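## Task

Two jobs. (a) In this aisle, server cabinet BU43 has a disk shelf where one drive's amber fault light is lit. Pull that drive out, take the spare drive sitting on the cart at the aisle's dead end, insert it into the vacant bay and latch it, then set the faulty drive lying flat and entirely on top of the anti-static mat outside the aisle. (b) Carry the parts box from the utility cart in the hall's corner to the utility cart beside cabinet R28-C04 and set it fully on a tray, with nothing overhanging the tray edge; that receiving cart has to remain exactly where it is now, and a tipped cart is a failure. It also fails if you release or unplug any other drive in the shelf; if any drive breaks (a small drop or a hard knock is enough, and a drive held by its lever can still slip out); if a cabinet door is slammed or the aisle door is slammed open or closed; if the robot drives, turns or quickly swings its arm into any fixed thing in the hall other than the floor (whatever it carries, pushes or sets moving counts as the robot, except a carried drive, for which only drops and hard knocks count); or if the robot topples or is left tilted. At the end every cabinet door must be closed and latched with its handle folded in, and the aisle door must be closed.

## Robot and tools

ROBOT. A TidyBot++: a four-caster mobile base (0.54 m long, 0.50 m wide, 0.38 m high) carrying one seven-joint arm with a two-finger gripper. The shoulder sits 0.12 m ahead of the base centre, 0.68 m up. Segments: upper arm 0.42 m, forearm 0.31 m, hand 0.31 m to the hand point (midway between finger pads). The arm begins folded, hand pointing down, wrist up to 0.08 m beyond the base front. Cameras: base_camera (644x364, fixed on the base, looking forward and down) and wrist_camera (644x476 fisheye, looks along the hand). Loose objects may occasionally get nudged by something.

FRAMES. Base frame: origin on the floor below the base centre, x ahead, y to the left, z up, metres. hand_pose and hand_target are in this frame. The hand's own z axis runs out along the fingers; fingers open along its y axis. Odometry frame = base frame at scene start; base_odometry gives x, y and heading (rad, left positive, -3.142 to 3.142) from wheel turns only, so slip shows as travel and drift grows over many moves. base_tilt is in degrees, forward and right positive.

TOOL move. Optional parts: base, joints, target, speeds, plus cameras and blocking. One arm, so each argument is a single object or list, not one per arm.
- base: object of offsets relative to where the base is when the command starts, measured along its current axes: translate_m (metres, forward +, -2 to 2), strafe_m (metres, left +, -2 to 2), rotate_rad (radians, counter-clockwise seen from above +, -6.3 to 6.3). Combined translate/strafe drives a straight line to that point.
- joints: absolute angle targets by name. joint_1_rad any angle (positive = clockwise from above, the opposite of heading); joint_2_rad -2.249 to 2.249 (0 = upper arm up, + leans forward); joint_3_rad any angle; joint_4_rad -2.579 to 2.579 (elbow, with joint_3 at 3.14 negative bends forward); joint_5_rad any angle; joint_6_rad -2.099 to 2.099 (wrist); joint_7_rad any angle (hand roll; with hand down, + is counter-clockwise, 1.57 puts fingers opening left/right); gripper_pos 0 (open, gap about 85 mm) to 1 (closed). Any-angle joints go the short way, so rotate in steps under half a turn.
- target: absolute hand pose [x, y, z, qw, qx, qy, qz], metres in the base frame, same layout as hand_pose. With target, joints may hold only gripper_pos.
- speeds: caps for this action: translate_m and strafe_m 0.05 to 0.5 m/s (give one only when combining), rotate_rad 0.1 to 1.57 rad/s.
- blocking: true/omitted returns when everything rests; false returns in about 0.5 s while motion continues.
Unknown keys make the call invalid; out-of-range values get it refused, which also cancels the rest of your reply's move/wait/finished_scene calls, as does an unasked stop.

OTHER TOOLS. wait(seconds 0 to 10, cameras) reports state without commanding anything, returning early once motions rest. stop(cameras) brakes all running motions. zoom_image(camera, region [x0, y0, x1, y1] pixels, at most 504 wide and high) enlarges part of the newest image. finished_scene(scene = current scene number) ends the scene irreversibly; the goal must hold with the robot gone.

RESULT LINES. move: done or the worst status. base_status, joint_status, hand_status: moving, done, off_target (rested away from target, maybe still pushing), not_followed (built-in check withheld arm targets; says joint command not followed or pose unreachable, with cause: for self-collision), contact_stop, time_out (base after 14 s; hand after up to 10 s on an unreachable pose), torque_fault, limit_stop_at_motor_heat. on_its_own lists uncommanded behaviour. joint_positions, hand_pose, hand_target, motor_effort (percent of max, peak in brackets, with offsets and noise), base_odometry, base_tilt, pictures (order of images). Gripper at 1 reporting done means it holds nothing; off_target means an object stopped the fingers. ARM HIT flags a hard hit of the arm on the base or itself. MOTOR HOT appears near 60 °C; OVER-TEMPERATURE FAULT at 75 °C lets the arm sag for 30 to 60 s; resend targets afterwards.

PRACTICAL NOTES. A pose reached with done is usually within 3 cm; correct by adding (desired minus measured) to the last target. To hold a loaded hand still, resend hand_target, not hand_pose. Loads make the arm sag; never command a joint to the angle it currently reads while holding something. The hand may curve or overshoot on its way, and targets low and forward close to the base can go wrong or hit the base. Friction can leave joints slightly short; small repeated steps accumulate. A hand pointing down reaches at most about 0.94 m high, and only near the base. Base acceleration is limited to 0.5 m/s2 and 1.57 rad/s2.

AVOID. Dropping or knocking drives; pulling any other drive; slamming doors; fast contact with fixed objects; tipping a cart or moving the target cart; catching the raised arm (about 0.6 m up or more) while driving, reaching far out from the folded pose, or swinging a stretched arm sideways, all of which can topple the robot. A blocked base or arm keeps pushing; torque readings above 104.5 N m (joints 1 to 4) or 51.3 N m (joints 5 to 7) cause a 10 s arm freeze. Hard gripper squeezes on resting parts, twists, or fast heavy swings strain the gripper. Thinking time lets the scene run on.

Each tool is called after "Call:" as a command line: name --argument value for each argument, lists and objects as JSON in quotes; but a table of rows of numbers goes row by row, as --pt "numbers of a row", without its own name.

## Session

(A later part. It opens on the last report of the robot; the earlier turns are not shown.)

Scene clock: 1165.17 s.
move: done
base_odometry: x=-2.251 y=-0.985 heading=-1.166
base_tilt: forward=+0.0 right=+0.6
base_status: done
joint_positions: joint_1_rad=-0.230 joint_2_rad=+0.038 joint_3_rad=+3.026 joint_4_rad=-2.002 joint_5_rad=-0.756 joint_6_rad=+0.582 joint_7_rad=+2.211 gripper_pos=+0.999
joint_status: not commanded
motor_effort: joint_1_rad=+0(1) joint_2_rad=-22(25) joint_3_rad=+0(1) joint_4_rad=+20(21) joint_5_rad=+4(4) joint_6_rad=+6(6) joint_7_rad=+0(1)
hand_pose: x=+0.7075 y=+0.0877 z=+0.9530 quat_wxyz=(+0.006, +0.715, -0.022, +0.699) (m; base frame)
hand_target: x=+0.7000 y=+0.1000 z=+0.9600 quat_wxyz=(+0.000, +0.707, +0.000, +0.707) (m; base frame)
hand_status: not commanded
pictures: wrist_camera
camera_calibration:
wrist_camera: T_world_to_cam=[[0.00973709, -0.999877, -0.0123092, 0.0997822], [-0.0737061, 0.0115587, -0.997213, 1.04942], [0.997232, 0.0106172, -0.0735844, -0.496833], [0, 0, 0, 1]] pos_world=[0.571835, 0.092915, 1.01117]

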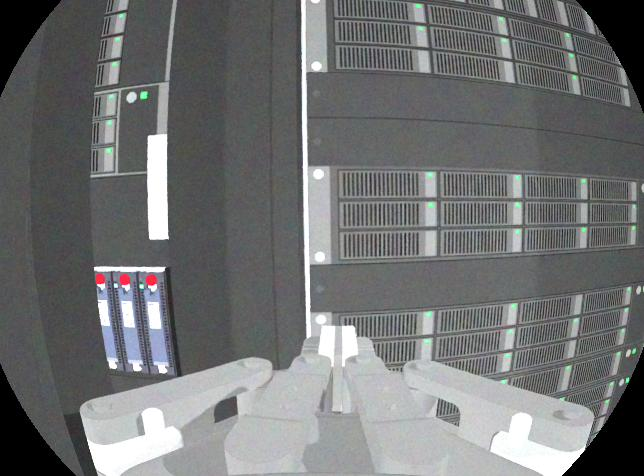

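Call:
move --base '{"translate_m": -0.15, "strafe_m": -0.05}' --speeds '{"translate_m": 0.15}' --cameras '[]'

Call:
move --target '[0.68, 0.10, 0.92, 0.6533, -0.6533, 0.2706, -0.2706]' --cameras '["base_camera", "wrist_camera"]'

Scene clock: 1215.80 s.
move: done
base_odometry: x=-2.357 y=-0.867 heading=-1.166
base_tilt: forward=+0.0 right=+0.6
base_status: done
joint_positions: joint_1_rad=-0.230 joint_2_rad=+0.033 joint_3_rad=+3.026 joint_4_rad=-2.003 joint_5_rad=-0.755 joint_6_rad=+0.582 joint_7_rad=+2.211 gripper_pos=+0.999
joint_status: not commanded
motor_effort: joint_1_rad=+0(2) joint_2_rad=-21(26) joint_3_rad=+0(1) joint_4_rad=+20(21) joint_5_rad=+4(4) joint_6_rad=+6(6) joint_7_rad=+0(0)
hand_pose: x=+0.7059 y=+0.0874 z=+0.9558 quat_wxyz=(+0.006, +0.713, -0.022, +0.700) (m; base frame)
hand_target: x=+0.7000 y=+0.1000 z=+0.9600 quat_wxyz=(+0.000, +0.707, +0.000, +0.707) (m; base frame)
hand_status: not commanded
pictures: none
No camera images: "cameras" was empty.

Scene clock: 1218.30 s.
move: done
base_odometry: x=-2.357 y=-0.867 heading=-1.166
base_tilt: forward=-0.1 right=+0.5
base_status: not commanded
joint_positions: joint_1_rad=+0.275 joint_2_rad=+0.218 joint_3_rad=+3.189 joint_4_rad=-1.928 joint_5_rad=-1.752 joint_6_rad=-1.154 joint_7_rad=+2.165 gripper_pos=+0.999
joint_status: not commanded
motor_effort: joint_1_rad=-1(2) joint_2_rad=-25(26) joint_3_rad=-1(2) joint_4_rad=+17(21) joint_5_rad=-5(6) joint_6_rad=-5(6) joint_7_rad=+0(1)
hand_pose: x=+0.6727 y=+0.1143 z=+0.8934 quat_wxyz=(-0.625, +0.685, -0.275, +0.253) (m; base frame)
hand_target: x=+0.6800 y=+0.1000 z=+0.9200 quat_wxyz=(-0.653, +0.653, -0.271, +0.271) (m; base frame)
hand_status: done (0.031 m and 5.3 deg from the pose sent, 0.046 m and 97.8 deg at the start)
pictures: base_camera, wrist_camera
camera_calibration:
wrist_camera: T_world_to_cam=[[-0.018655, -0.0388225, -0.999072, 0.916817], [-0.75519, 0.655407, -0.011367, 0.491102], [0.655241, 0.754277, -0.041545, -0.350263], [0, 0, 0, 1]] pos_world=[0.617485, -0.0220836, 0.906997]

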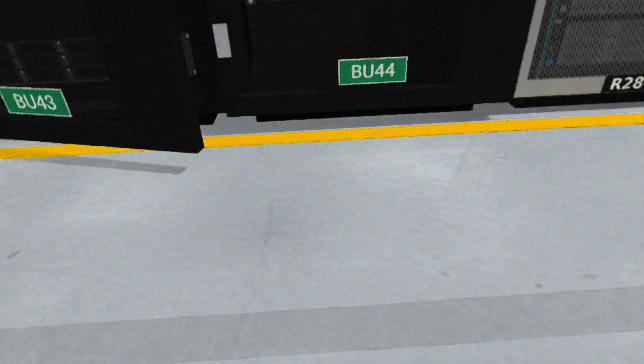

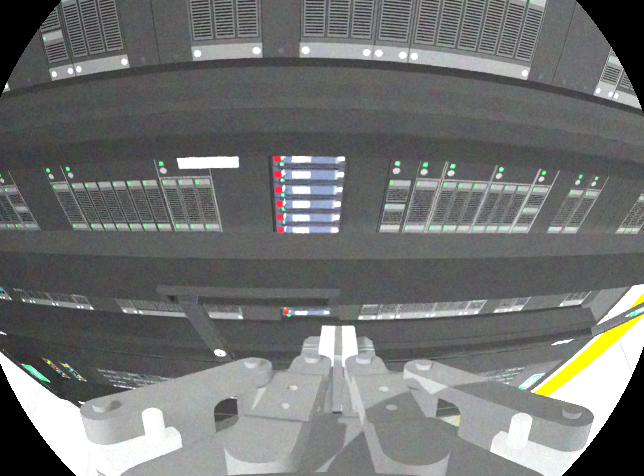

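Call:
move --base '{"translate_m": 0.077, "strafe_m": -0.06}' --speeds '{"translate_m": 0.15}' --cameras '[]'

Call:
move --base '{"translate_m": 0.15, "strafe_m": 0.14}' --speeds '{"translate_m": 0.1}' --cameras '["base_camera", "wrist_camera"]'

Scene clock: 1245.13 s.
move: done
base_odometry: x=-2.382 y=-0.962 heading=-1.166
base_tilt: forward=+0.0 right=+0.6
base_status: done
joint_positions: joint_1_rad=+0.277 joint_2_rad=+0.224 joint_3_rad=+3.190 joint_4_rad=-1.928 joint_5_rad=-1.755 joint_6_rad=-1.160 joint_7_rad=+2.165 gripper_pos=+0.999
joint_status: not commanded
motor_effort: joint_1_rad=-1(2) joint_2_rad=-25(27) joint_3_rad=-1(2) joint_4_rad=+17(18) joint_5_rad=-6(6) joint_6_rad=-5(6) joint_7_rad=+0(1)
hand_pose: x=+0.6735 y=+0.1132 z=+0.8925 quat_wxyz=(-0.627, +0.684, -0.277, +0.252) (m; base frame)
hand_target: x=+0.6800 y=+0.1000 z=+0.9200 quat_wxyz=(-0.653, +0.653, -0.271, +0.271) (m; base frame)
hand_status: not commanded
pictures: none
No camera images: "cameras" was empty.

Scene clock: 1247.73 s.
move: done
base_odometry: x=-2.194 y=-1.045 heading=-1.167
base_tilt: forward=+0.0 right=+0.5
base_status: done
joint_positions: joint_1_rad=+0.279 joint_2_rad=+0.224 joint_3_rad=+3.191 joint_4_rad=-1.928 joint_5_rad=-1.756 joint_6_rad=-1.160 joint_7_rad=+2.165 gripper_pos=+0.999
joint_status: not commanded
motor_effort: joint_1_rad=-1(2) joint_2_rad=-25(27) joint_3_rad=-1(2) joint_4_rad=+17(18) joint_5_rad=-6(6) joint_6_rad=-5(6) joint_7_rad=+0(1)
hand_pose: x=+0.6740 y=+0.1114 z=+0.8924 quat_wxyz=(-0.626, +0.683, -0.278, +0.252) (m; base frame)
hand_target: x=+0.6800 y=+0.1000 z=+0.9200 quat_wxyz=(-0.653, +0.653, -0.271, +0.271) (m; base frame)
hand_status: not commanded
pictures: base_camera, wrist_camera
camera_calibration:
wrist_camera: T_world_to_cam=[[-0.0210671, -0.0323199, -0.999256, 0.916761], [-0.753239, 0.657725, -0.00539308, 0.48704], [0.65741, 0.752564, -0.038201, -0.353233], [0, 0, 0, 1]] pos_world=[0.61839, -0.0248784, 0.905211]

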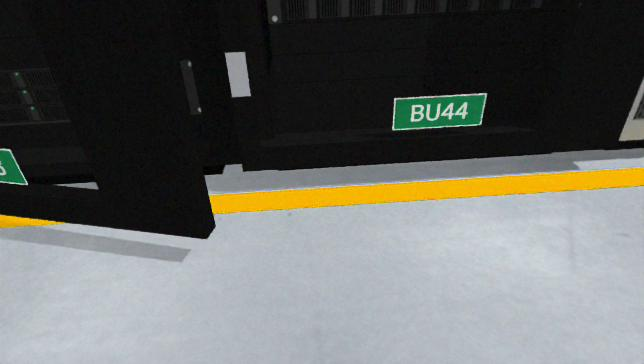

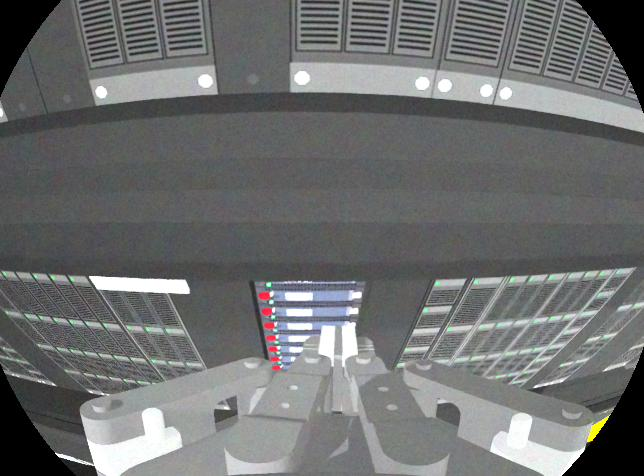

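Call:
move --base '{"strafe_m": 0.06}' --speeds '{"strafe_m": 0.1}' --cameras '[]'

Call:
move --base '{"translate_m": -0.155, "strafe_m": 0.075}' --speeds '{"translate_m": 0.08}' --cameras '["base_camera", "wrist_camera"]'

Scene clock: 1289.40 s.
move: done
base_odometry: x=-2.138 y=-1.021 heading=-1.167
base_tilt: forward=-0.1 right=+0.5
base_status: done
joint_positions: joint_1_rad=+0.282 joint_2_rad=+0.224 joint_3_rad=+3.193 joint_4_rad=-1.928 joint_5_rad=-1.756 joint_6_rad=-1.161 joint_7_rad=+2.165 gripper_pos=+0.999
joint_status: not commanded
motor_effort: joint_1_rad=-1(2) joint_2_rad=-25(27) joint_3_rad=-1(2) joint_4_rad=+17(17) joint_5_rad=-6(6) joint_6_rad=-5(6) joint_7_rad=+1(1)
hand_pose: x=+0.6745 y=+0.1084 z=+0.8924 quat_wxyz=(-0.626, +0.682, -0.280, +0.254) (m; base frame)
hand_target: x=+0.6800 y=+0.1000 z=+0.9200 quat_wxyz=(-0.653, +0.653, -0.271, +0.271) (m; base frame)
hand_status: not commanded
pictures: none
No camera images: "cameras" was empty.

Scene clock: 1292.07 s.
move: done
base_odometry: x=-2.130 y=-0.849 heading=-1.167
base_tilt: forward=-0.1 right=+0.5
base_status: done
joint_positions: joint_1_rad=+0.307 joint_2_rad=+0.227 joint_3_rad=+3.214 joint_4_rad=-1.926 joint_5_rad=-1.764 joint_6_rad=-1.162 joint_7_rad=+2.165 gripper_pos=+0.999
joint_status: not commanded
motor_effort: joint_1_rad=-7(8) joint_2_rad=-25(29) joint_3_rad=-6(7) joint_4_rad=+17(20) joint_5_rad=-5(7) joint_6_rad=-7(9) joint_7_rad=+0(1)
hand_pose: x=+0.6809 y=+0.0835 z=+0.8921 quat_wxyz=(-0.620, +0.675, -0.296, +0.269) (m; base frame)
hand_target: x=+0.6800 y=+0.1000 z=+0.9200 quat_wxyz=(-0.653, +0.653, -0.271, +0.271) (m; base frame)
hand_status: not commanded
pictures: base_camera, wrist_camera
camera_calibration:
wrist_camera: T_world_to_cam=[[-0.0231286, -0.0286845, -0.999321, 0.916877], [-0.717171, 0.696889, -0.00340507, 0.481065], [0.696514, 0.716605, -0.0366897, -0.361869], [0, 0, 0, 1]] pos_world=[0.618259, -0.0496319, 0.904616]

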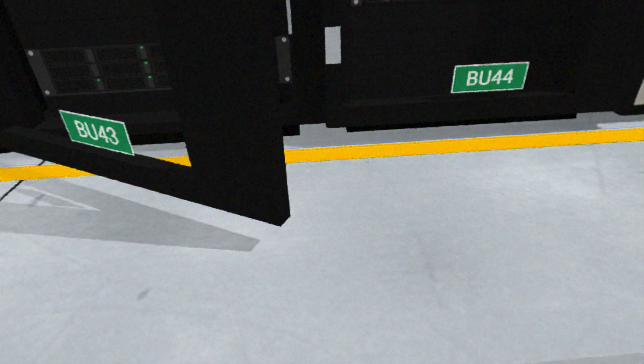

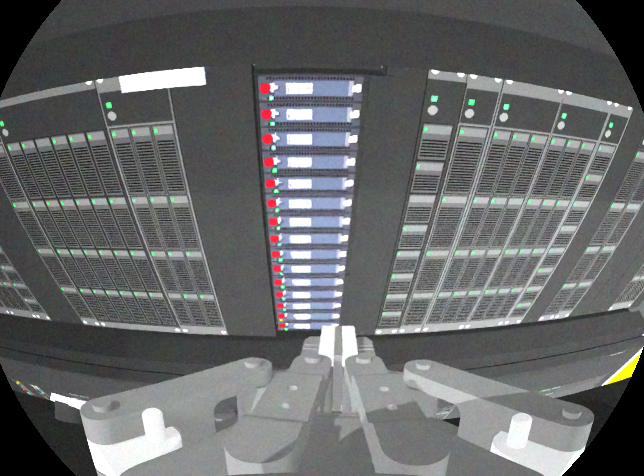

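Call:
move --base '{"translate_m": -0.15, "strafe_m": 0.18}' --speeds '{"translate_m": 0.1}' --cameras '["base_camera", "wrist_camera"]'

Scene clock: 1299.53 s.
move: done
base_odometry: x=-2.024 y=-0.640 heading=-1.167
base_tilt: forward=-0.1 right=+0.6
base_status: done
joint_positions: joint_1_rad=+0.408 joint_2_rad=+0.228 joint_3_rad=+3.293 joint_4_rad=-1.925 joint_5_rad=-1.783 joint_6_rad=-1.162 joint_7_rad=+2.165 gripper_pos=+0.999
joint_status: not commanded
motor_effort: joint_1_rad=-23(26) joint_2_rad=-22(28) joint_3_rad=-20(22) joint_4_rad=+19(21) joint_5_rad=-3(5) joint_6_rad=-10(10) joint_7_rad=+1(1)
hand_pose: x=+0.6918 y=-0.0174 z=+0.8921 quat_wxyz=(-0.591, +0.644, -0.358, +0.327) (m; base frame)
hand_target: x=+0.6800 y=+0.1000 z=+0.9200 quat_wxyz=(-0.653, +0.653, -0.271, +0.271) (m; base frame)
hand_status: not commanded
pictures: base_camera, wrist_camera
camera_calibration:
wrist_camera: T_world_to_cam=[[-0.0271378, -0.0262932, -0.999286, 0.916998], [-0.573016, 0.819522, -0.00600169, 0.463875], [0.819094, 0.572444, -0.0373065, -0.383804], [0, 0, 0, 1]] pos_world=[0.605065, -0.136339, 0.904809]

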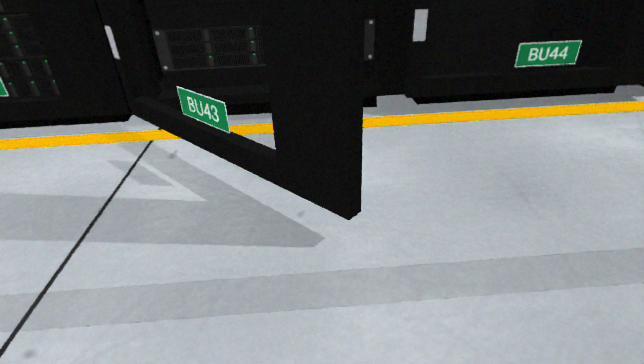

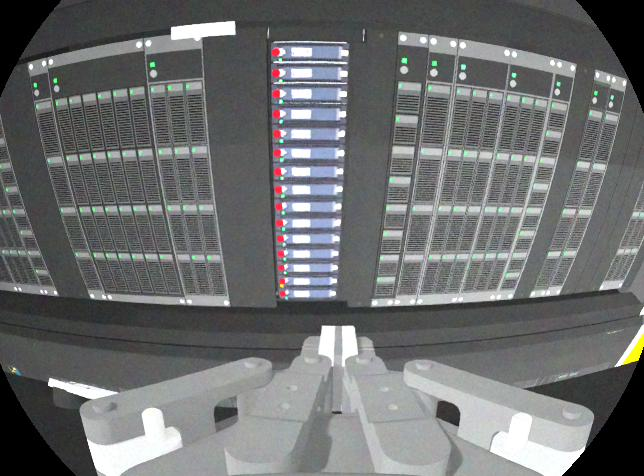

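Call:
move --base '{"translate_m": -0.08, "strafe_m": 0.18}' --speeds '{"translate_m": 0.1}' --cameras '["base_camera", "wrist_camera"]'

Scene clock: 1314.87 s.
move: done
base_odometry: x=-1.890 y=-0.496 heading=-1.168
base_tilt: forward=-0.2 right=+0.5
base_status: done
joint_positions: joint_1_rad=+0.497 joint_2_rad=+0.218 joint_3_rad=+3.367 joint_4_rad=-1.935 joint_5_rad=-1.787 joint_6_rad=-1.162 joint_7_rad=+2.165 gripper_pos=+0.999
joint_status: not commanded
motor_effort: joint_1_rad=-40(42) joint_2_rad=-19(26) joint_3_rad=-33(35) joint_4_rad=+23(25) joint_5_rad=-3(5) joint_6_rad=-13(13) joint_7_rad=+1(1)
hand_pose: x=+0.6811 y=-0.1047 z=+0.8918 quat_wxyz=(-0.559, +0.617, -0.409, +0.375) (m; base frame)
hand_target: x=+0.6800 y=+0.1000 z=+0.9200 quat_wxyz=(-0.653, +0.653, -0.271, +0.271) (m; base frame)
hand_status: not commanded
pictures: base_camera, wrist_camera
camera_calibration:
wrist_camera: T_world_to_cam=[[-0.0348006, -0.0323529, -0.99887, 0.9183], [-0.432286, 0.901626, -0.0141423, 0.449221], [0.901065, 0.431306, -0.0453628, -0.388488], [0, 0, 0, 1]] pos_world=[0.576202, -0.207762, 0.905993]

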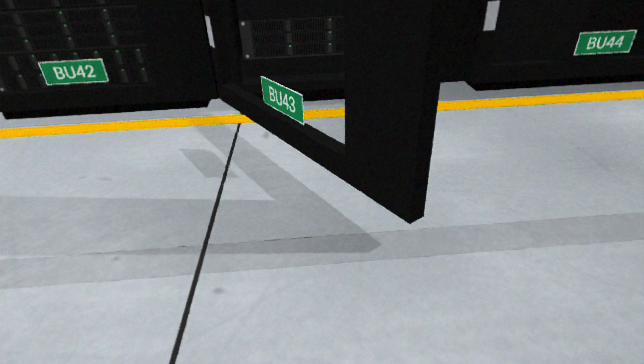

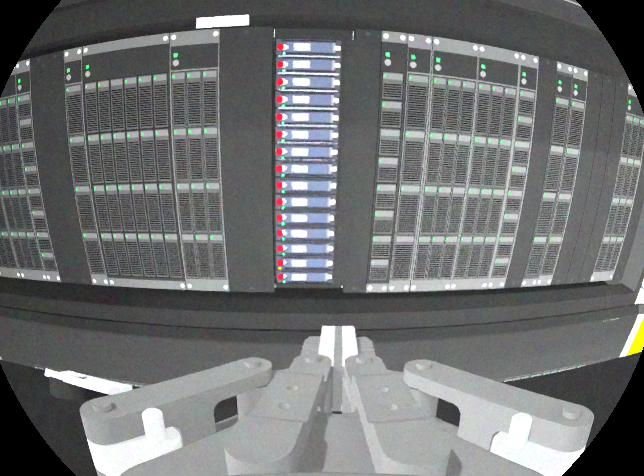

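Call:
wait --seconds 1 --cameras '["base_camera"]'

Scene clock: 1326.33 s.
base_odometry: x=-1.890 y=-0.496 heading=-1.168
base_tilt: forward=-0.1 right=+0.5
base_status: done
joint_positions: joint_1_rad=+0.497 joint_2_rad=+0.218 joint_3_rad=+3.367 joint_4_rad=-1.935 joint_5_rad=-1.787 joint_6_rad=-1.162 joint_7_rad=+2.165 gripper_pos=+0.999
joint_status: not commanded
motor_effort: joint_1_rad=-39(42) joint_2_rad=-18(26) joint_3_rad=-33(35) joint_4_rad=+23(25) joint_5_rad=-4(5) joint_6_rad=-13(13) joint_7_rad=+1(1)
hand_pose: x=+0.6811 y=-0.1047 z=+0.8918 quat_wxyz=(-0.559, +0.617, -0.409, +0.375) (m; base frame)
hand_target: x=+0.6800 y=+0.1000 z=+0.9200 quat_wxyz=(-0.653, +0.653, -0.271, +0.271) (m; base frame)
hand_status: not commanded
wait: 1.00 s; at rest from the start
pictures: base_camera

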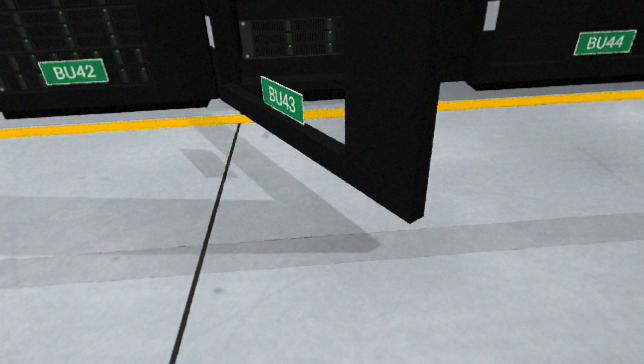

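Call:
move --base '{"translate_m": -0.06, "strafe_m": 0.1}' --speeds '{"translate_m": 0.06}' --cameras '["base_camera", "wrist_camera"]'

Scene clock: 1340.33 s.
move: done
base_odometry: x=-1.821 y=-0.401 heading=-1.168
base_tilt: forward=-0.2 right=+0.6
base_status: done
joint_positions: joint_1_rad=+0.488 joint_2_rad=+0.201 joint_3_rad=+3.368 joint_4_rad=-1.958 joint_5_rad=-1.789 joint_6_rad=-1.162 joint_7_rad=+2.165 gripper_pos=+0.999
joint_status: not commanded
motor_effort: joint_1_rad=-34(43) joint_2_rad=-14(23) joint_3_rad=-29(35) joint_4_rad=+28(30) joint_5_rad=-9(10) joint_6_rad=-7(14) joint_7_rad=-1(1)
hand_pose: x=+0.6753 y=-0.0959 z=+0.8915 quat_wxyz=(-0.562, +0.616, -0.409, +0.370) (m; base frame)
hand_target: x=+0.6800 y=+0.1000 z=+0.9200 quat_wxyz=(-0.653, +0.653, -0.271, +0.271) (m; base frame)
hand_status: not commanded
pictures: base_camera, wrist_camera
camera_calibration:
wrist_camera: T_world_to_cam=[[-0.0372018, -0.0238717, -0.999023, 0.920711], [-0.438337, 0.898796, -0.00515394, 0.43469], [0.898041, 0.437716, -0.0439007, -0.385724], [0, 0, 0, 1]] pos_world=[0.571188, -0.199881, 0.905117]

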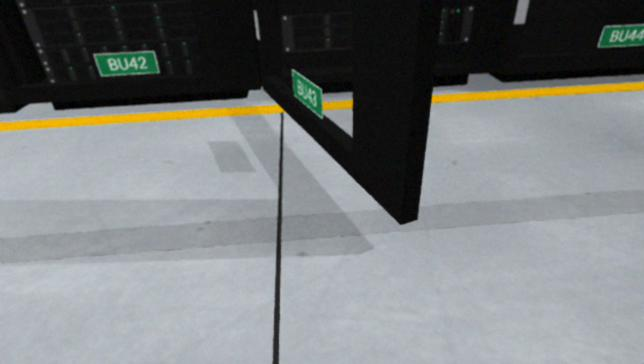

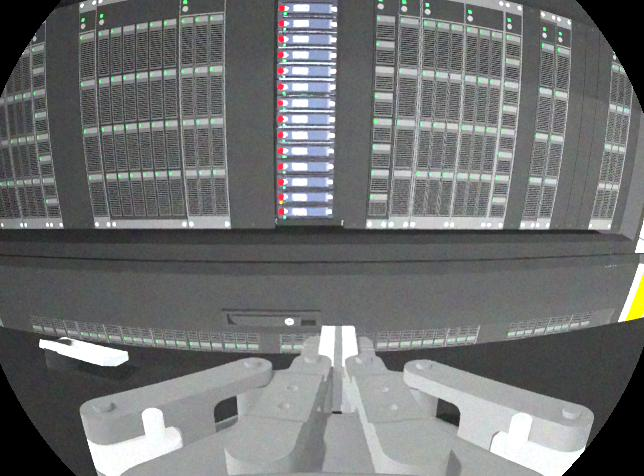

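Call:
move --base '{"translate_m": -0.02, "strafe_m": 0.14}' --speeds '{"strafe_m": 0.08}' --cameras '["base_camera", "wrist_camera"]'

Scene clock: 1352.13 s.
move: done
base_odometry: x=-1.700 y=-0.328 heading=-1.168
base_tilt: forward=-0.1 right=+0.5
base_status: done
joint_positions: joint_1_rad=+0.280 joint_2_rad=+0.244 joint_3_rad=+3.197 joint_4_rad=-1.904 joint_5_rad=-1.827 joint_6_rad=-1.189 joint_7_rad=+2.168 gripper_pos=+0.999
joint_status: not commanded
motor_effort: joint_1_rad=+0(42) joint_2_rad=-26(34) joint_3_rad=-1(36) joint_4_rad=+17(32) joint_5_rad=-6(12) joint_6_rad=-6(20) joint_7_rad=+0(2)
hand_pose: x=+0.6872 y=+0.1026 z=+0.9132 quat_wxyz=(-0.649, +0.656, -0.282, +0.263) (m; base frame)
hand_target: x=+0.6800 y=+0.1000 z=+0.9200 quat_wxyz=(-0.653, +0.653, -0.271, +0.271) (m; base frame)
hand_status: not commanded
pictures: base_camera, wrist_camera
camera_calibration:
wrist_camera: T_world_to_cam=[[0.01506, 0.0299912, -0.999437, 0.906494], [-0.738388, 0.674314, 0.00910854, 0.477739], [0.674208, 0.737835, 0.0323003, -0.428939], [0, 0, 0, 1]] pos_world=[0.628299, -0.0328467, 0.915487]

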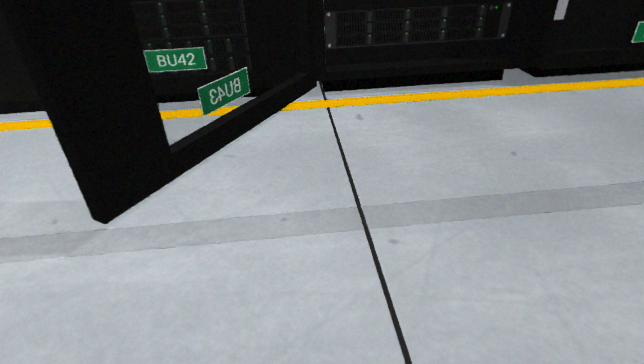

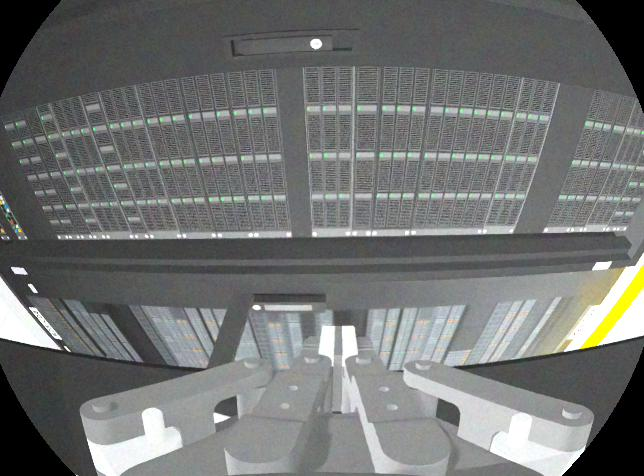

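Call:
move --base '{"strafe_m": -0.2}' --speeds '{"strafe_m": 0.2}' --cameras '[]'

Call:
move --joints '{"joint_1_rad": 0.0, "joint_2_rad": -0.33, "joint_3_rad": 3.14, "joint_4_rad": -2.5, "joint_5_rad": 0.0, "joint_6_rad": 0.55, "joint_7_rad": 1.57, "gripper_pos": 0.0}' --cameras '["base_camera", "wrist_camera"]'

Scene clock: 1372.87 s.
move: time_out
base_odometry: x=-1.882 y=-0.405 heading=-1.166
base_tilt: forward=-0.1 right=+0.5
base_status: strafe_m time_out (by the wheels' count: -0.198 of -0.200)
joint_positions: joint_1_rad=+0.286 joint_2_rad=+0.244 joint_3_rad=+3.199 joint_4_rad=-1.904 joint_5_rad=-1.827 joint_6_rad=-1.189 joint_7_rad=+2.168 gripper_pos=+0.999
joint_status: not commanded
motor_effort: joint_1_rad=-1(5) joint_2_rad=-26(30) joint_3_rad=-1(4) joint_4_rad=+17(18) joint_5_rad=-6(6) joint_6_rad=-6(7) joint_7_rad=+0(1)
hand_pose: x=+0.6879 y=+0.0986 z=+0.9131 quat_wxyz=(-0.648, +0.655, -0.284, +0.265) (m; base frame)
hand_target: x=+0.6800 y=+0.1000 z=+0.9200 quat_wxyz=(-0.653, +0.653, -0.271, +0.271) (m; base frame)
hand_status: not commanded
pictures: none
No camera images: "cameras" was empty.

not run: a stop that you did not command came earlier in this reply.

Call:
move --joints '{"joint_1_rad": 0.0, "joint_2_rad": -0.33, "joint_3_rad": 3.14, "joint_4_rad": -2.5, "joint_5_rad": 0.0, "joint_6_rad": 0.55, "joint_7_rad": 1.57, "gripper_pos": 0.0}' --cameras '["base_camera", "wrist_camera"]'

Scene clock: 1381.83 s.
move: done
base_odometry: x=-1.882 y=-0.405 heading=-1.166
base_tilt: forward=-0.1 right=+0.5
base_status: not commanded
joint_positions: joint_1_rad=+0.015 joint_2_rad=-0.311 joint_3_rad=+3.160 joint_4_rad=-2.477 joint_5_rad=-0.080 joint_6_rad=+0.482 joint_7_rad=+1.613 gripper_pos=+0.000
joint_status: all done
motor_effort: joint_1_rad=-1(2) joint_2_rad=-8(27) joint_3_rad=+0(2) joint_4_rad=+20(20) joint_5_rad=+1(6) joint_6_rad=+7(8) joint_7_rad=+0(1)
hand_pose: x=+0.5592 y=-0.0259 z=+0.8708 quat_wxyz=(+0.013, +0.745, -0.037, +0.665) (m; base frame)
hand_target: x=+0.5531 y=+0.0021 z=+0.8872 quat_wxyz=(-0.001, +0.724, +0.000, +0.689) (m; base frame)
hand_status: not commanded
pictures: base_camera, wrist_camera
camera_calibration:
wrist_camera: T_world_to_cam=[[-0.0220398, -0.999444, -0.0249994, 0.0154903], [-0.162901, 0.0282613, -0.986238, 0.9985], [0.986396, -0.017664, -0.163433, -0.270178], [0, 0, 0, 1]] pos_world=[0.429501, -0.0175097, 0.94099]

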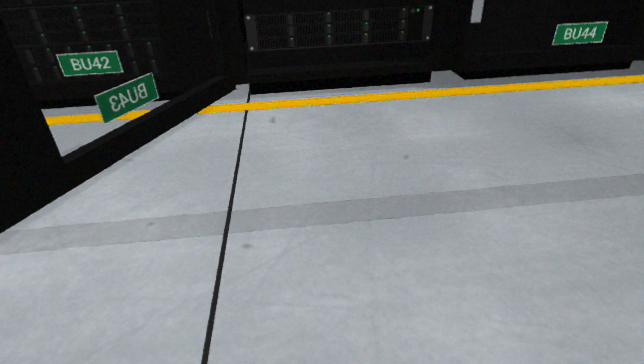

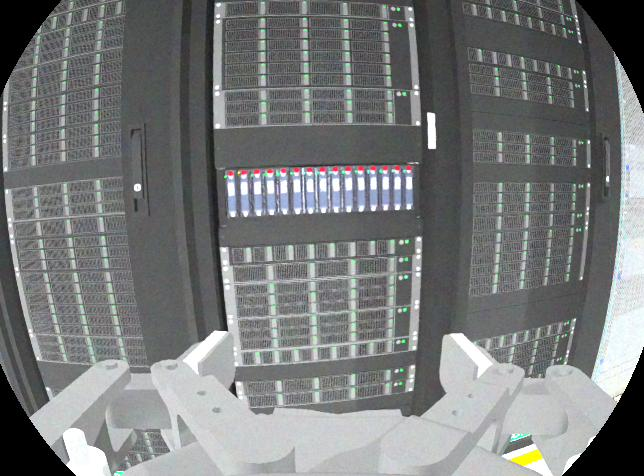

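Call:
zoom_image --camera "wrist_camera" --region '[215, 155, 425, 230]'

Call:
zoom_image --camera "wrist_camera" --region '[218, 158, 298, 222]'

Scaled by 2.400.

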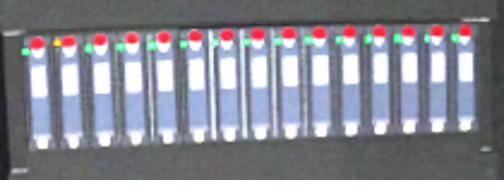

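Scaled by 6.300.

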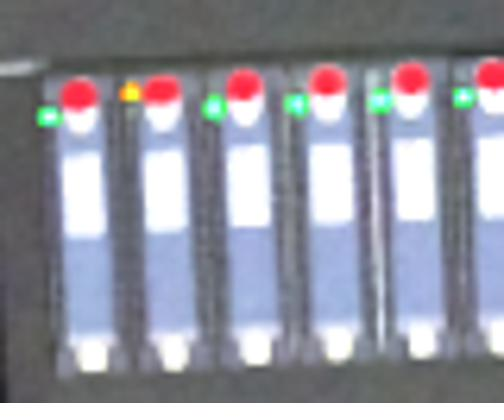

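Call:
move --base '{"translate_m": 0.42, "strafe_m": 0.07}' --speeds '{"translate_m": 0.15}' --cameras '["base_camera", "wrist_camera"]'

Call:
zoom_image --camera "wrist_camera" --region '[170, 90, 400, 250]'

Scene clock: 1412.93 s.
move: done
base_odometry: x=-1.653 y=-0.764 heading=-1.167
base_tilt: forward=-0.1 right=+0.5
base_status: done
joint_positions: joint_1_rad=+0.015 joint_2_rad=-0.315 joint_3_rad=+3.160 joint_4_rad=-2.480 joint_5_rad=-0.077 joint_6_rad=+0.486 joint_7_rad=+1.612 gripper_pos=+0.000
joint_status: not commanded
motor_effort: joint_1_rad=+0(2) joint_2_rad=-8(10) joint_3_rad=+0(1) joint_4_rad=+20(20) joint_5_rad=+1(2) joint_6_rad=+7(8) joint_7_rad=+0(0)
hand_pose: x=+0.5579 y=-0.0254 z=+0.8721 quat_wxyz=(+0.013, +0.744, -0.036, +0.667) (m; base frame)
hand_target: x=+0.5531 y=+0.0021 z=+0.8872 quat_wxyz=(-0.001, +0.724, +0.000, +0.689) (m; base frame)
hand_status: not commanded
pictures: base_camera, wrist_camera
camera_calibration:
wrist_camera: T_world_to_cam=[[-0.0203972, -0.999525, -0.0231165, 0.0133855], [-0.158076, 0.0260546, -0.987083, 0.997591], [0.987216, -0.0164796, -0.158532, -0.273339], [0, 0, 0, 1]] pos_world=[0.427813, -0.0171172, 0.941682]

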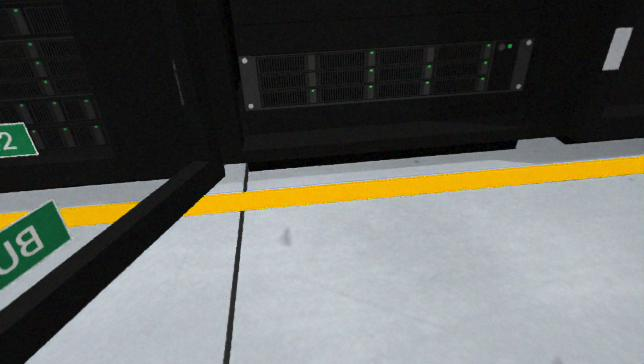

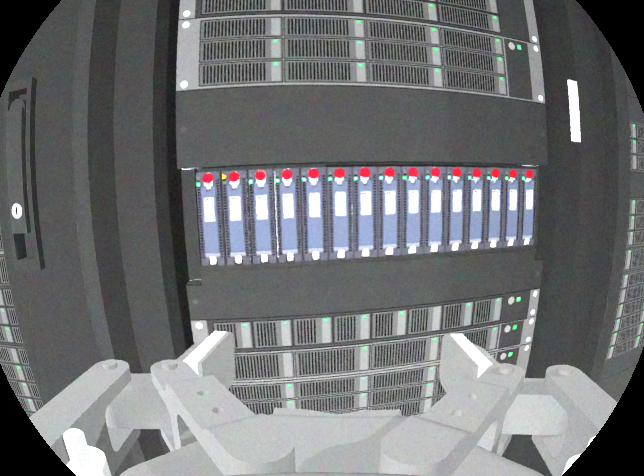

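Scaled by 2.191.

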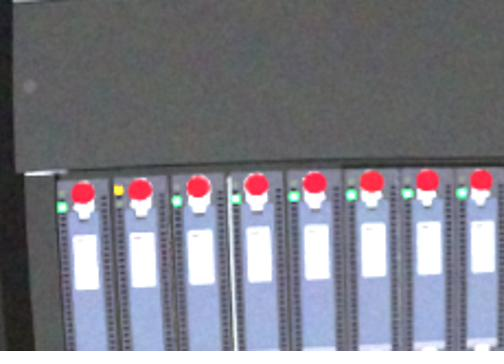

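Call:
move --target '[0.70, 0.08, 0.90, 0, 0.7071, 0, 0.7071]' --joints '{"gripper_pos": 1.0}' --cameras '["wrist_camera"]'

Call:
zoom_image --camera "wrist_camera" --region '[200, 120, 420, 320]'

Scene clock: 1482.27 s.
move: done
base_odometry: x=-1.653 y=-0.764 heading=-1.167
base_tilt: forward=-0.1 right=+0.5
base_status: not commanded
joint_positions: joint_1_rad=-0.235 joint_2_rad=+0.082 joint_3_rad=+3.126 joint_4_rad=-2.189 joint_5_rad=-0.352 joint_6_rad=+0.676 joint_7_rad=+1.858 gripper_pos=+0.999
joint_status: all done
motor_effort: joint_1_rad=+0(1) joint_2_rad=-22(23) joint_3_rad=+0(1) joint_4_rad=+18(21) joint_5_rad=+2(3) joint_6_rad=+7(8) joint_7_rad=+0(0)
hand_pose: x=+0.6958 y=+0.0788 z=+0.8820 quat_wxyz=(-0.005, +0.726, +0.018, +0.688) (m; base frame)
hand_target: x=+0.7000 y=+0.0800 z=+0.9000 quat_wxyz=(+0.000, +0.707, +0.000, +0.707) (m; base frame)
hand_status: done (0.019 m and 3.8 deg from the pose sent, 0.179 m and 7.6 deg at the start)
pictures: wrist_camera
camera_calibration:
wrist_camera: T_world_to_cam=[[0.0833292, -0.996175, 0.0262872, 0.00458327], [-0.103765, -0.0349094, -0.993989, 0.99948], [0.991105, 0.0801007, -0.106277, -0.462603], [0, 0, 0, 1]] pos_world=[0.561817, 0.0765117, 0.944188]

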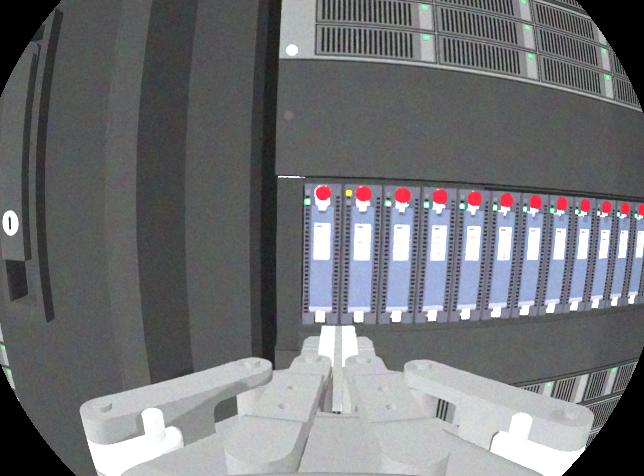

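Scaled by 2.291.

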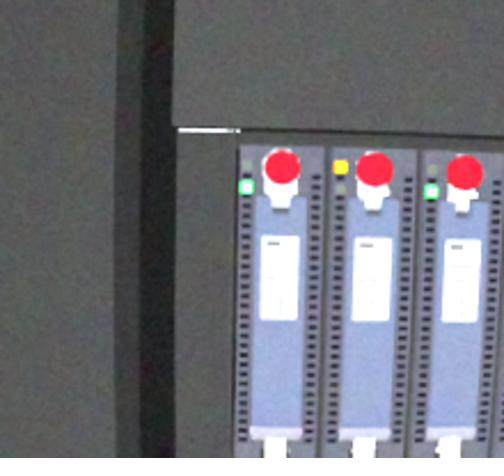

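Call:
move --target '[0.79, 0.064, 0.960, 0, 0.7071, 0, 0.7071]' --cameras '["wrist_camera"]'

Call:
zoom_image --camera "wrist_camera" --region '[220, 170, 440, 390]'

Scene clock: 1517.57 s.
move: done
base_odometry: x=-1.653 y=-0.764 heading=-1.167
base_tilt: forward=+0.0 right=+0.5
base_status: not commanded
joint_positions: joint_1_rad=-0.260 joint_2_rad=+0.173 joint_3_rad=+3.246 joint_4_rad=-1.841 joint_5_rad=-0.353 joint_6_rad=+0.520 joint_7_rad=+1.859 gripper_pos=+0.999
joint_status: not commanded
motor_effort: joint_1_rad=-1(1) joint_2_rad=-27(27) joint_3_rad=+0(1) joint_4_rad=+21(21) joint_5_rad=+2(3) joint_6_rad=+7(8) joint_7_rad=+0(0)
hand_pose: x=+0.7818 y=+0.0575 z=+0.9782 quat_wxyz=(+0.001, +0.688, -0.010, +0.726) (m; base frame)
hand_target: x=+0.7900 y=+0.0640 z=+0.9600 quat_wxyz=(+0.000, +0.707, +0.000, +0.707) (m; base frame)
hand_status: done (0.021 m and 3.2 deg from the pose sent, 0.123 m and 3.8 deg at the start)
pictures: wrist_camera
camera_calibration:
wrist_camera: T_world_to_cam=[[0.0350292, -0.999386, 0.000782819, 0.0365293], [0.00205372, -0.000711313, -0.999998, 1.0245], [0.999384, 0.0350308, 0.00202755, -0.645723], [0, 0, 0, 1]] pos_world=[0.641942, 0.0598558, 1.02578]

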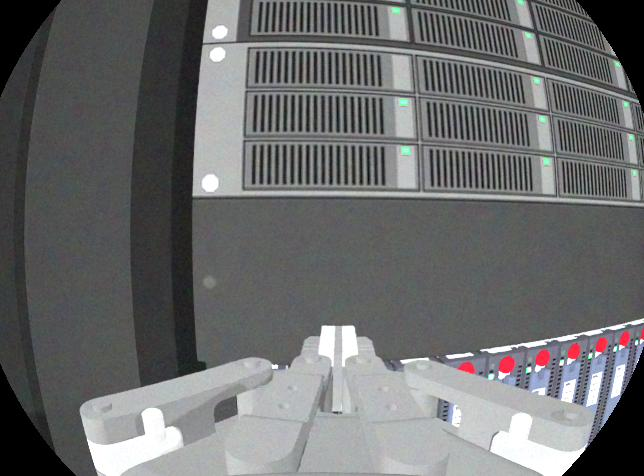

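Scaled by 2.291.

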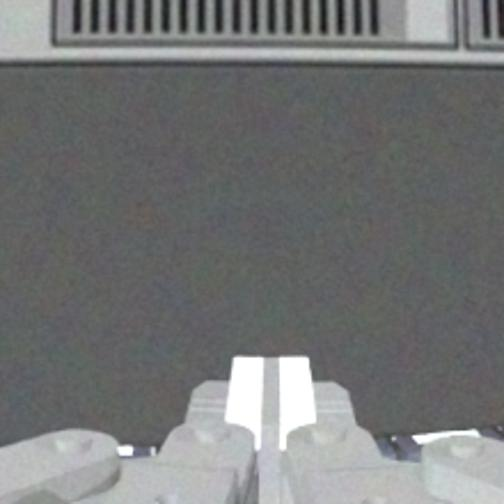

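Call:
move --target '[0.79, 0.07, 0.928, 0, 0.7071, 0, 0.7071]' --cameras '["wrist_camera"]'

Call:
zoom_image --camera "wrist_camera" --region '[220, 170, 440, 390]'

Scene clock: 1527.63 s.
move: done
base_odometry: x=-1.653 y=-0.764 heading=-1.167
base_tilt: forward=+0.0 right=+0.6
base_status: not commanded
joint_positions: joint_1_rad=-0.261 joint_2_rad=+0.222 joint_3_rad=+3.246 joint_4_rad=-1.872 joint_5_rad=-0.353 joint_6_rad=+0.540 joint_7_rad=+1.850 gripper_pos=+0.999
joint_status: not commanded
motor_effort: joint_1_rad=-1(1) joint_2_rad=-28(30) joint_3_rad=+1(1) joint_4_rad=+20(22) joint_5_rad=+2(2) joint_6_rad=+7(8) joint_7_rad=+0(0)
hand_pose: x=+0.7904 y=+0.0587 z=+0.9332 quat_wxyz=(+0.006, +0.709, -0.008, +0.705) (m; base frame)
hand_target: x=+0.7900 y=+0.0700 z=+0.9280 quat_wxyz=(+0.000, +0.707, +0.000, +0.707) (m; base frame)
hand_status: done (0.012 m and 1.2 deg from the pose sent, 0.052 m and 3.2 deg at the start)
pictures: wrist_camera
camera_calibration:
wrist_camera: T_world_to_cam=[[0.0300555, -0.99952, 0.00756124, 0.0350851], [-0.057296, -0.00927501, -0.998314, 1.0253], [0.997905, 0.0295716, -0.0575472, -0.597133], [0, 0, 0, 1]] pos_world=[0.653572, 0.0622361, 0.988938]

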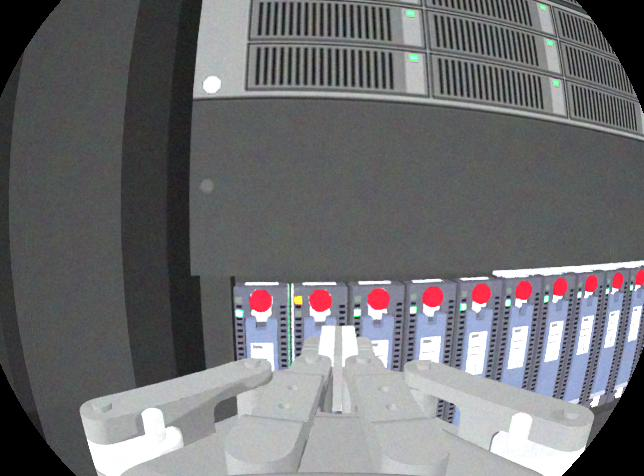

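Scaled by 2.291.

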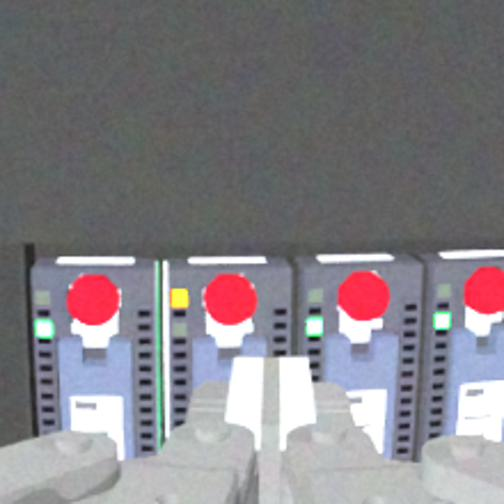

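Call:
move --joints '{"joint_7_rad": 0.28}' --cameras '["wrist_camera"]'

Call:
zoom_image --camera "wrist_camera" --region '[220, 170, 440, 390]'

Scene clock: 1570.57 s.
move: done
base_odometry: x=-1.653 y=-0.764 heading=-1.167
base_tilt: forward=-0.1 right=+0.5
base_status: not commanded
joint_positions: joint_1_rad=-0.261 joint_2_rad=+0.222 joint_3_rad=+3.246 joint_4_rad=-1.872 joint_5_rad=-0.353 joint_6_rad=+0.540 joint_7_rad=+0.320 gripper_pos=+0.999
joint_status: all done
motor_effort: joint_1_rad=+0(1) joint_2_rad=-28(29) joint_3_rad=+1(1) joint_4_rad=+20(20) joint_5_rad=+2(3) joint_6_rad=+7(7) joint_7_rad=+0(1)
hand_pose: x=+0.7904 y=+0.0587 z=+0.9332 quat_wxyz=(-0.484, +0.506, -0.497, +0.513) (m; base frame)
hand_target: x=+0.7900 y=+0.0700 z=+0.9280 quat_wxyz=(-0.493, +0.507, -0.493, +0.507) (m; base frame)
hand_status: not commanded
pictures: wrist_camera
camera_calibration:
wrist_camera: T_world_to_cam=[[0.0431069, -0.049888, -0.997824, 0.90728], [-0.0311071, 0.998201, -0.0512508, 0.0617199], [0.998586, 0.0332486, 0.0414775, -0.690308], [0, 0, 0, 1]] pos_world=[0.652142, 0.00660531, 0.937101]

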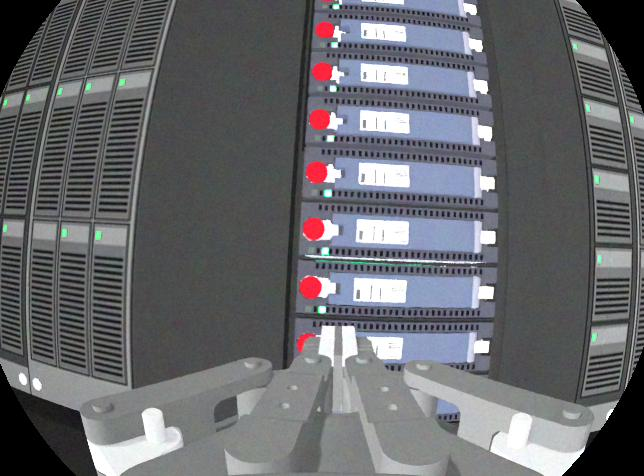

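Scaled by 2.291.

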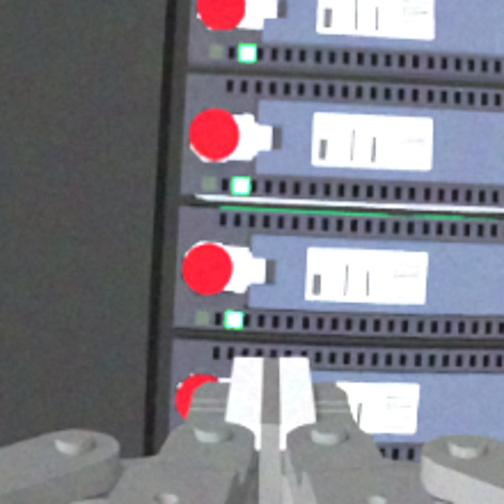

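Call:
move --target '[0.783, 0.079, 0.941, -0.5, 0.5, -0.5, 0.5]' --cameras '["wrist_camera"]'

Call:
zoom_image --camera "wrist_camera" --region '[220, 170, 440, 390]'

Scene clock: 1629.27 s.
move: done
base_odometry: x=-1.653 y=-0.764 heading=-1.167
base_tilt: forward=-0.1 right=+0.4
base_status: not commanded
joint_positions: joint_1_rad=-0.078 joint_2_rad=+0.222 joint_3_rad=+2.976 joint_4_rad=-1.872 joint_5_rad=-0.393 joint_6_rad=+0.540 joint_7_rad=+0.402 gripper_pos=+0.999
joint_status: not commanded
motor_effort: joint_1_rad=+0(1) joint_2_rad=-28(29) joint_3_rad=+0(1) joint_4_rad=+20(21) joint_5_rad=+3(3) joint_6_rad=+7(7) joint_7_rad=+0(1)
hand_pose: x=+0.7837 y=+0.0920 z=+0.9296 quat_wxyz=(-0.498, +0.523, -0.487, +0.491) (m; base frame)
hand_target: x=+0.7830 y=+0.0790 z=+0.9410 quat_wxyz=(-0.500, +0.500, -0.500, +0.500) (m; base frame)
hand_status: done (0.017 m and 3.2 deg from the pose sent, 0.023 m and 2.5 deg at the start)
pictures: wrist_camera
camera_calibration:
wrist_camera: T_world_to_cam=[[0.0298137, -0.0369784, -0.998871, 0.915799], [-0.0945842, 0.994727, -0.0396481, 0.0673094], [0.99507, 0.0956595, 0.0261589, -0.673423], [0, 0, 0, 1]] pos_world=[0.649166, 0.0313297, 0.93505]

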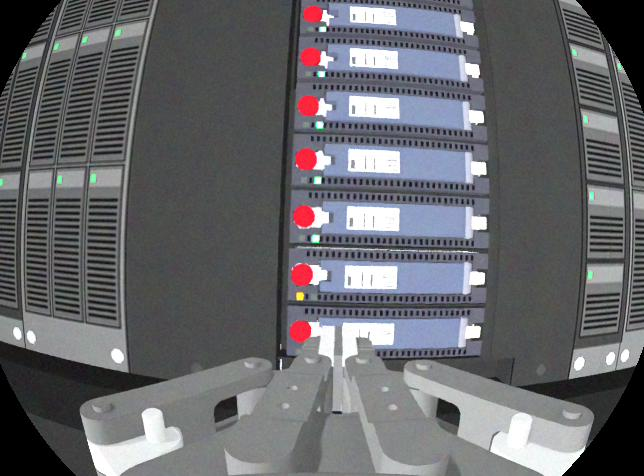

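Scaled by 2.291.

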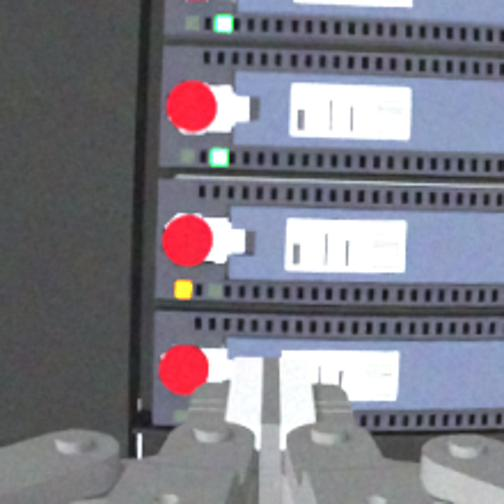

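Call:
move --target '[0.783, 0.079, 0.957, -0.5, 0.5, -0.5, 0.5]' --base '{"strafe_m": -0.02}' --speeds '{"strafe_m": 0.05}' --cameras '["wrist_camera"]'

Call:
zoom_image --camera "wrist_camera" --region '[220, 170, 440, 390]'

Scene clock: 1648.50 s.
move: done
base_odometry: x=-1.671 y=-0.772 heading=-1.166
base_tilt: forward=-0.1 right=+0.5
base_status: done
joint_positions: joint_1_rad=-0.077 joint_2_rad=+0.219 joint_3_rad=+2.974 joint_4_rad=-1.845 joint_5_rad=-0.430 joint_6_rad=+0.533 joint_7_rad=+0.442 gripper_pos=+0.999
joint_status: not commanded
motor_effort: joint_1_rad=+0(3) joint_2_rad=-28(30) joint_3_rad=-1(2) joint_4_rad=+20(22) joint_5_rad=+3(3) joint_6_rad=+7(7) joint_7_rad=+0(1)
hand_pose: x=+0.7872 y=+0.0877 z=+0.9435 quat_wxyz=(-0.498, +0.516, -0.487, +0.499) (m; base frame)
hand_target: x=+0.7830 y=+0.0790 z=+0.9570 quat_wxyz=(-0.500, +0.500, -0.500, +0.500) (m; base frame)
hand_status: done (0.017 m and 2.4 deg from the pose sent, 0.030 m and 3.2 deg at the start)
pictures: wrist_camera
camera_calibration:
wrist_camera: T_world_to_cam=[[0.0457242, -0.039654, -0.998167, 0.916446], [-0.0783284, 0.995993, -0.0431558, 0.0629672], [0.995878, 0.0801581, 0.0424349, -0.691427], [0, 0, 0, 1]] pos_world=[0.651605, 0.0290494, 0.946824]

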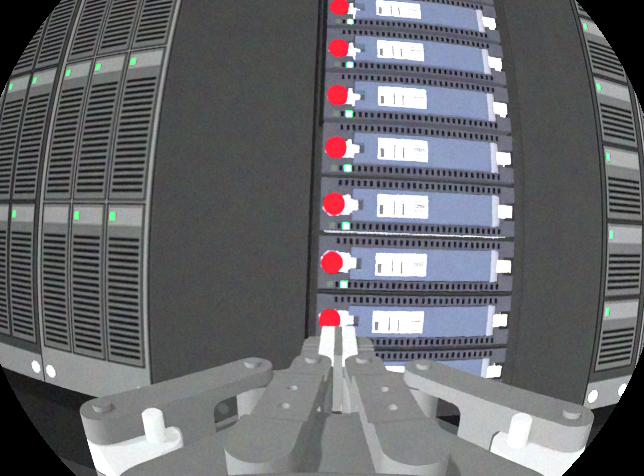

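Scaled by 2.291.

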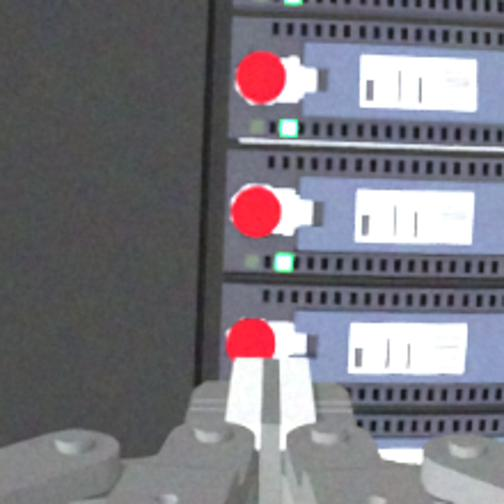

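Call:
move --target '[0.783, 0.079, 0.964, -0.5, 0.5, -0.5, 0.5]' --cameras '["wrist_camera"]'

Call:
zoom_image --camera "wrist_camera" --region '[220, 170, 440, 390]'

Scene clock: 1657.30 s.
move: done
base_odometry: x=-1.671 y=-0.772 heading=-1.166
base_tilt: forward=-0.1 right=+0.6
base_status: not commanded
joint_positions: joint_1_rad=-0.077 joint_2_rad=+0.217 joint_3_rad=+2.974 joint_4_rad=-1.832 joint_5_rad=-0.448 joint_6_rad=+0.528 joint_7_rad=+0.461 gripper_pos=+0.999
joint_status: not commanded
motor_effort: joint_1_rad=+0(1) joint_2_rad=-28(29) joint_3_rad=-1(1) joint_4_rad=+21(21) joint_5_rad=+3(3) joint_6_rad=+7(7) joint_7_rad=+1(1)
hand_pose: x=+0.7886 y=+0.0859 z=+0.9494 quat_wxyz=(-0.497, +0.513, -0.487, +0.503) (m; base frame)
hand_target: x=+0.7830 y=+0.0790 z=+0.9640 quat_wxyz=(-0.500, +0.500, -0.500, +0.500) (m; base frame)
hand_status: done (0.017 m and 2.1 deg from the pose sent, 0.023 m and 2.4 deg at the start)
pictures: wrist_camera
camera_calibration:
wrist_camera: T_world_to_cam=[[0.0510837, -0.0401967, -0.997885, 0.917797], [-0.0714735, 0.99648, -0.043799, 0.0602844], [0.996134, 0.0735598, 0.0480309, -0.697896], [0, 0, 0, 1]] pos_world=[0.652622, 0.0281573, 0.952017]

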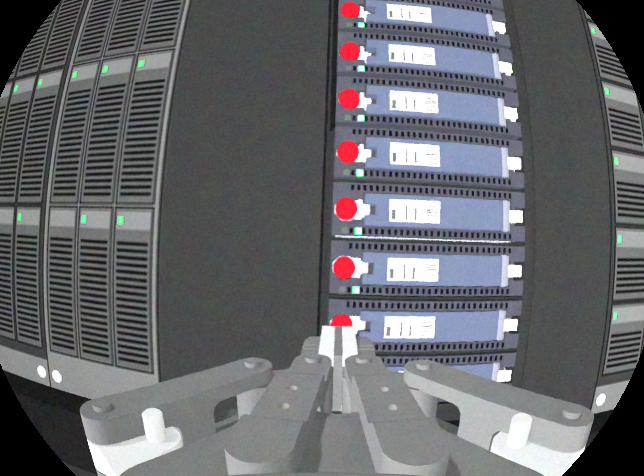

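Scaled by 2.291.

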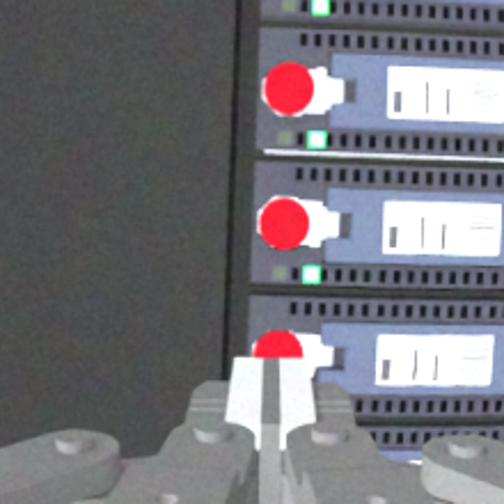

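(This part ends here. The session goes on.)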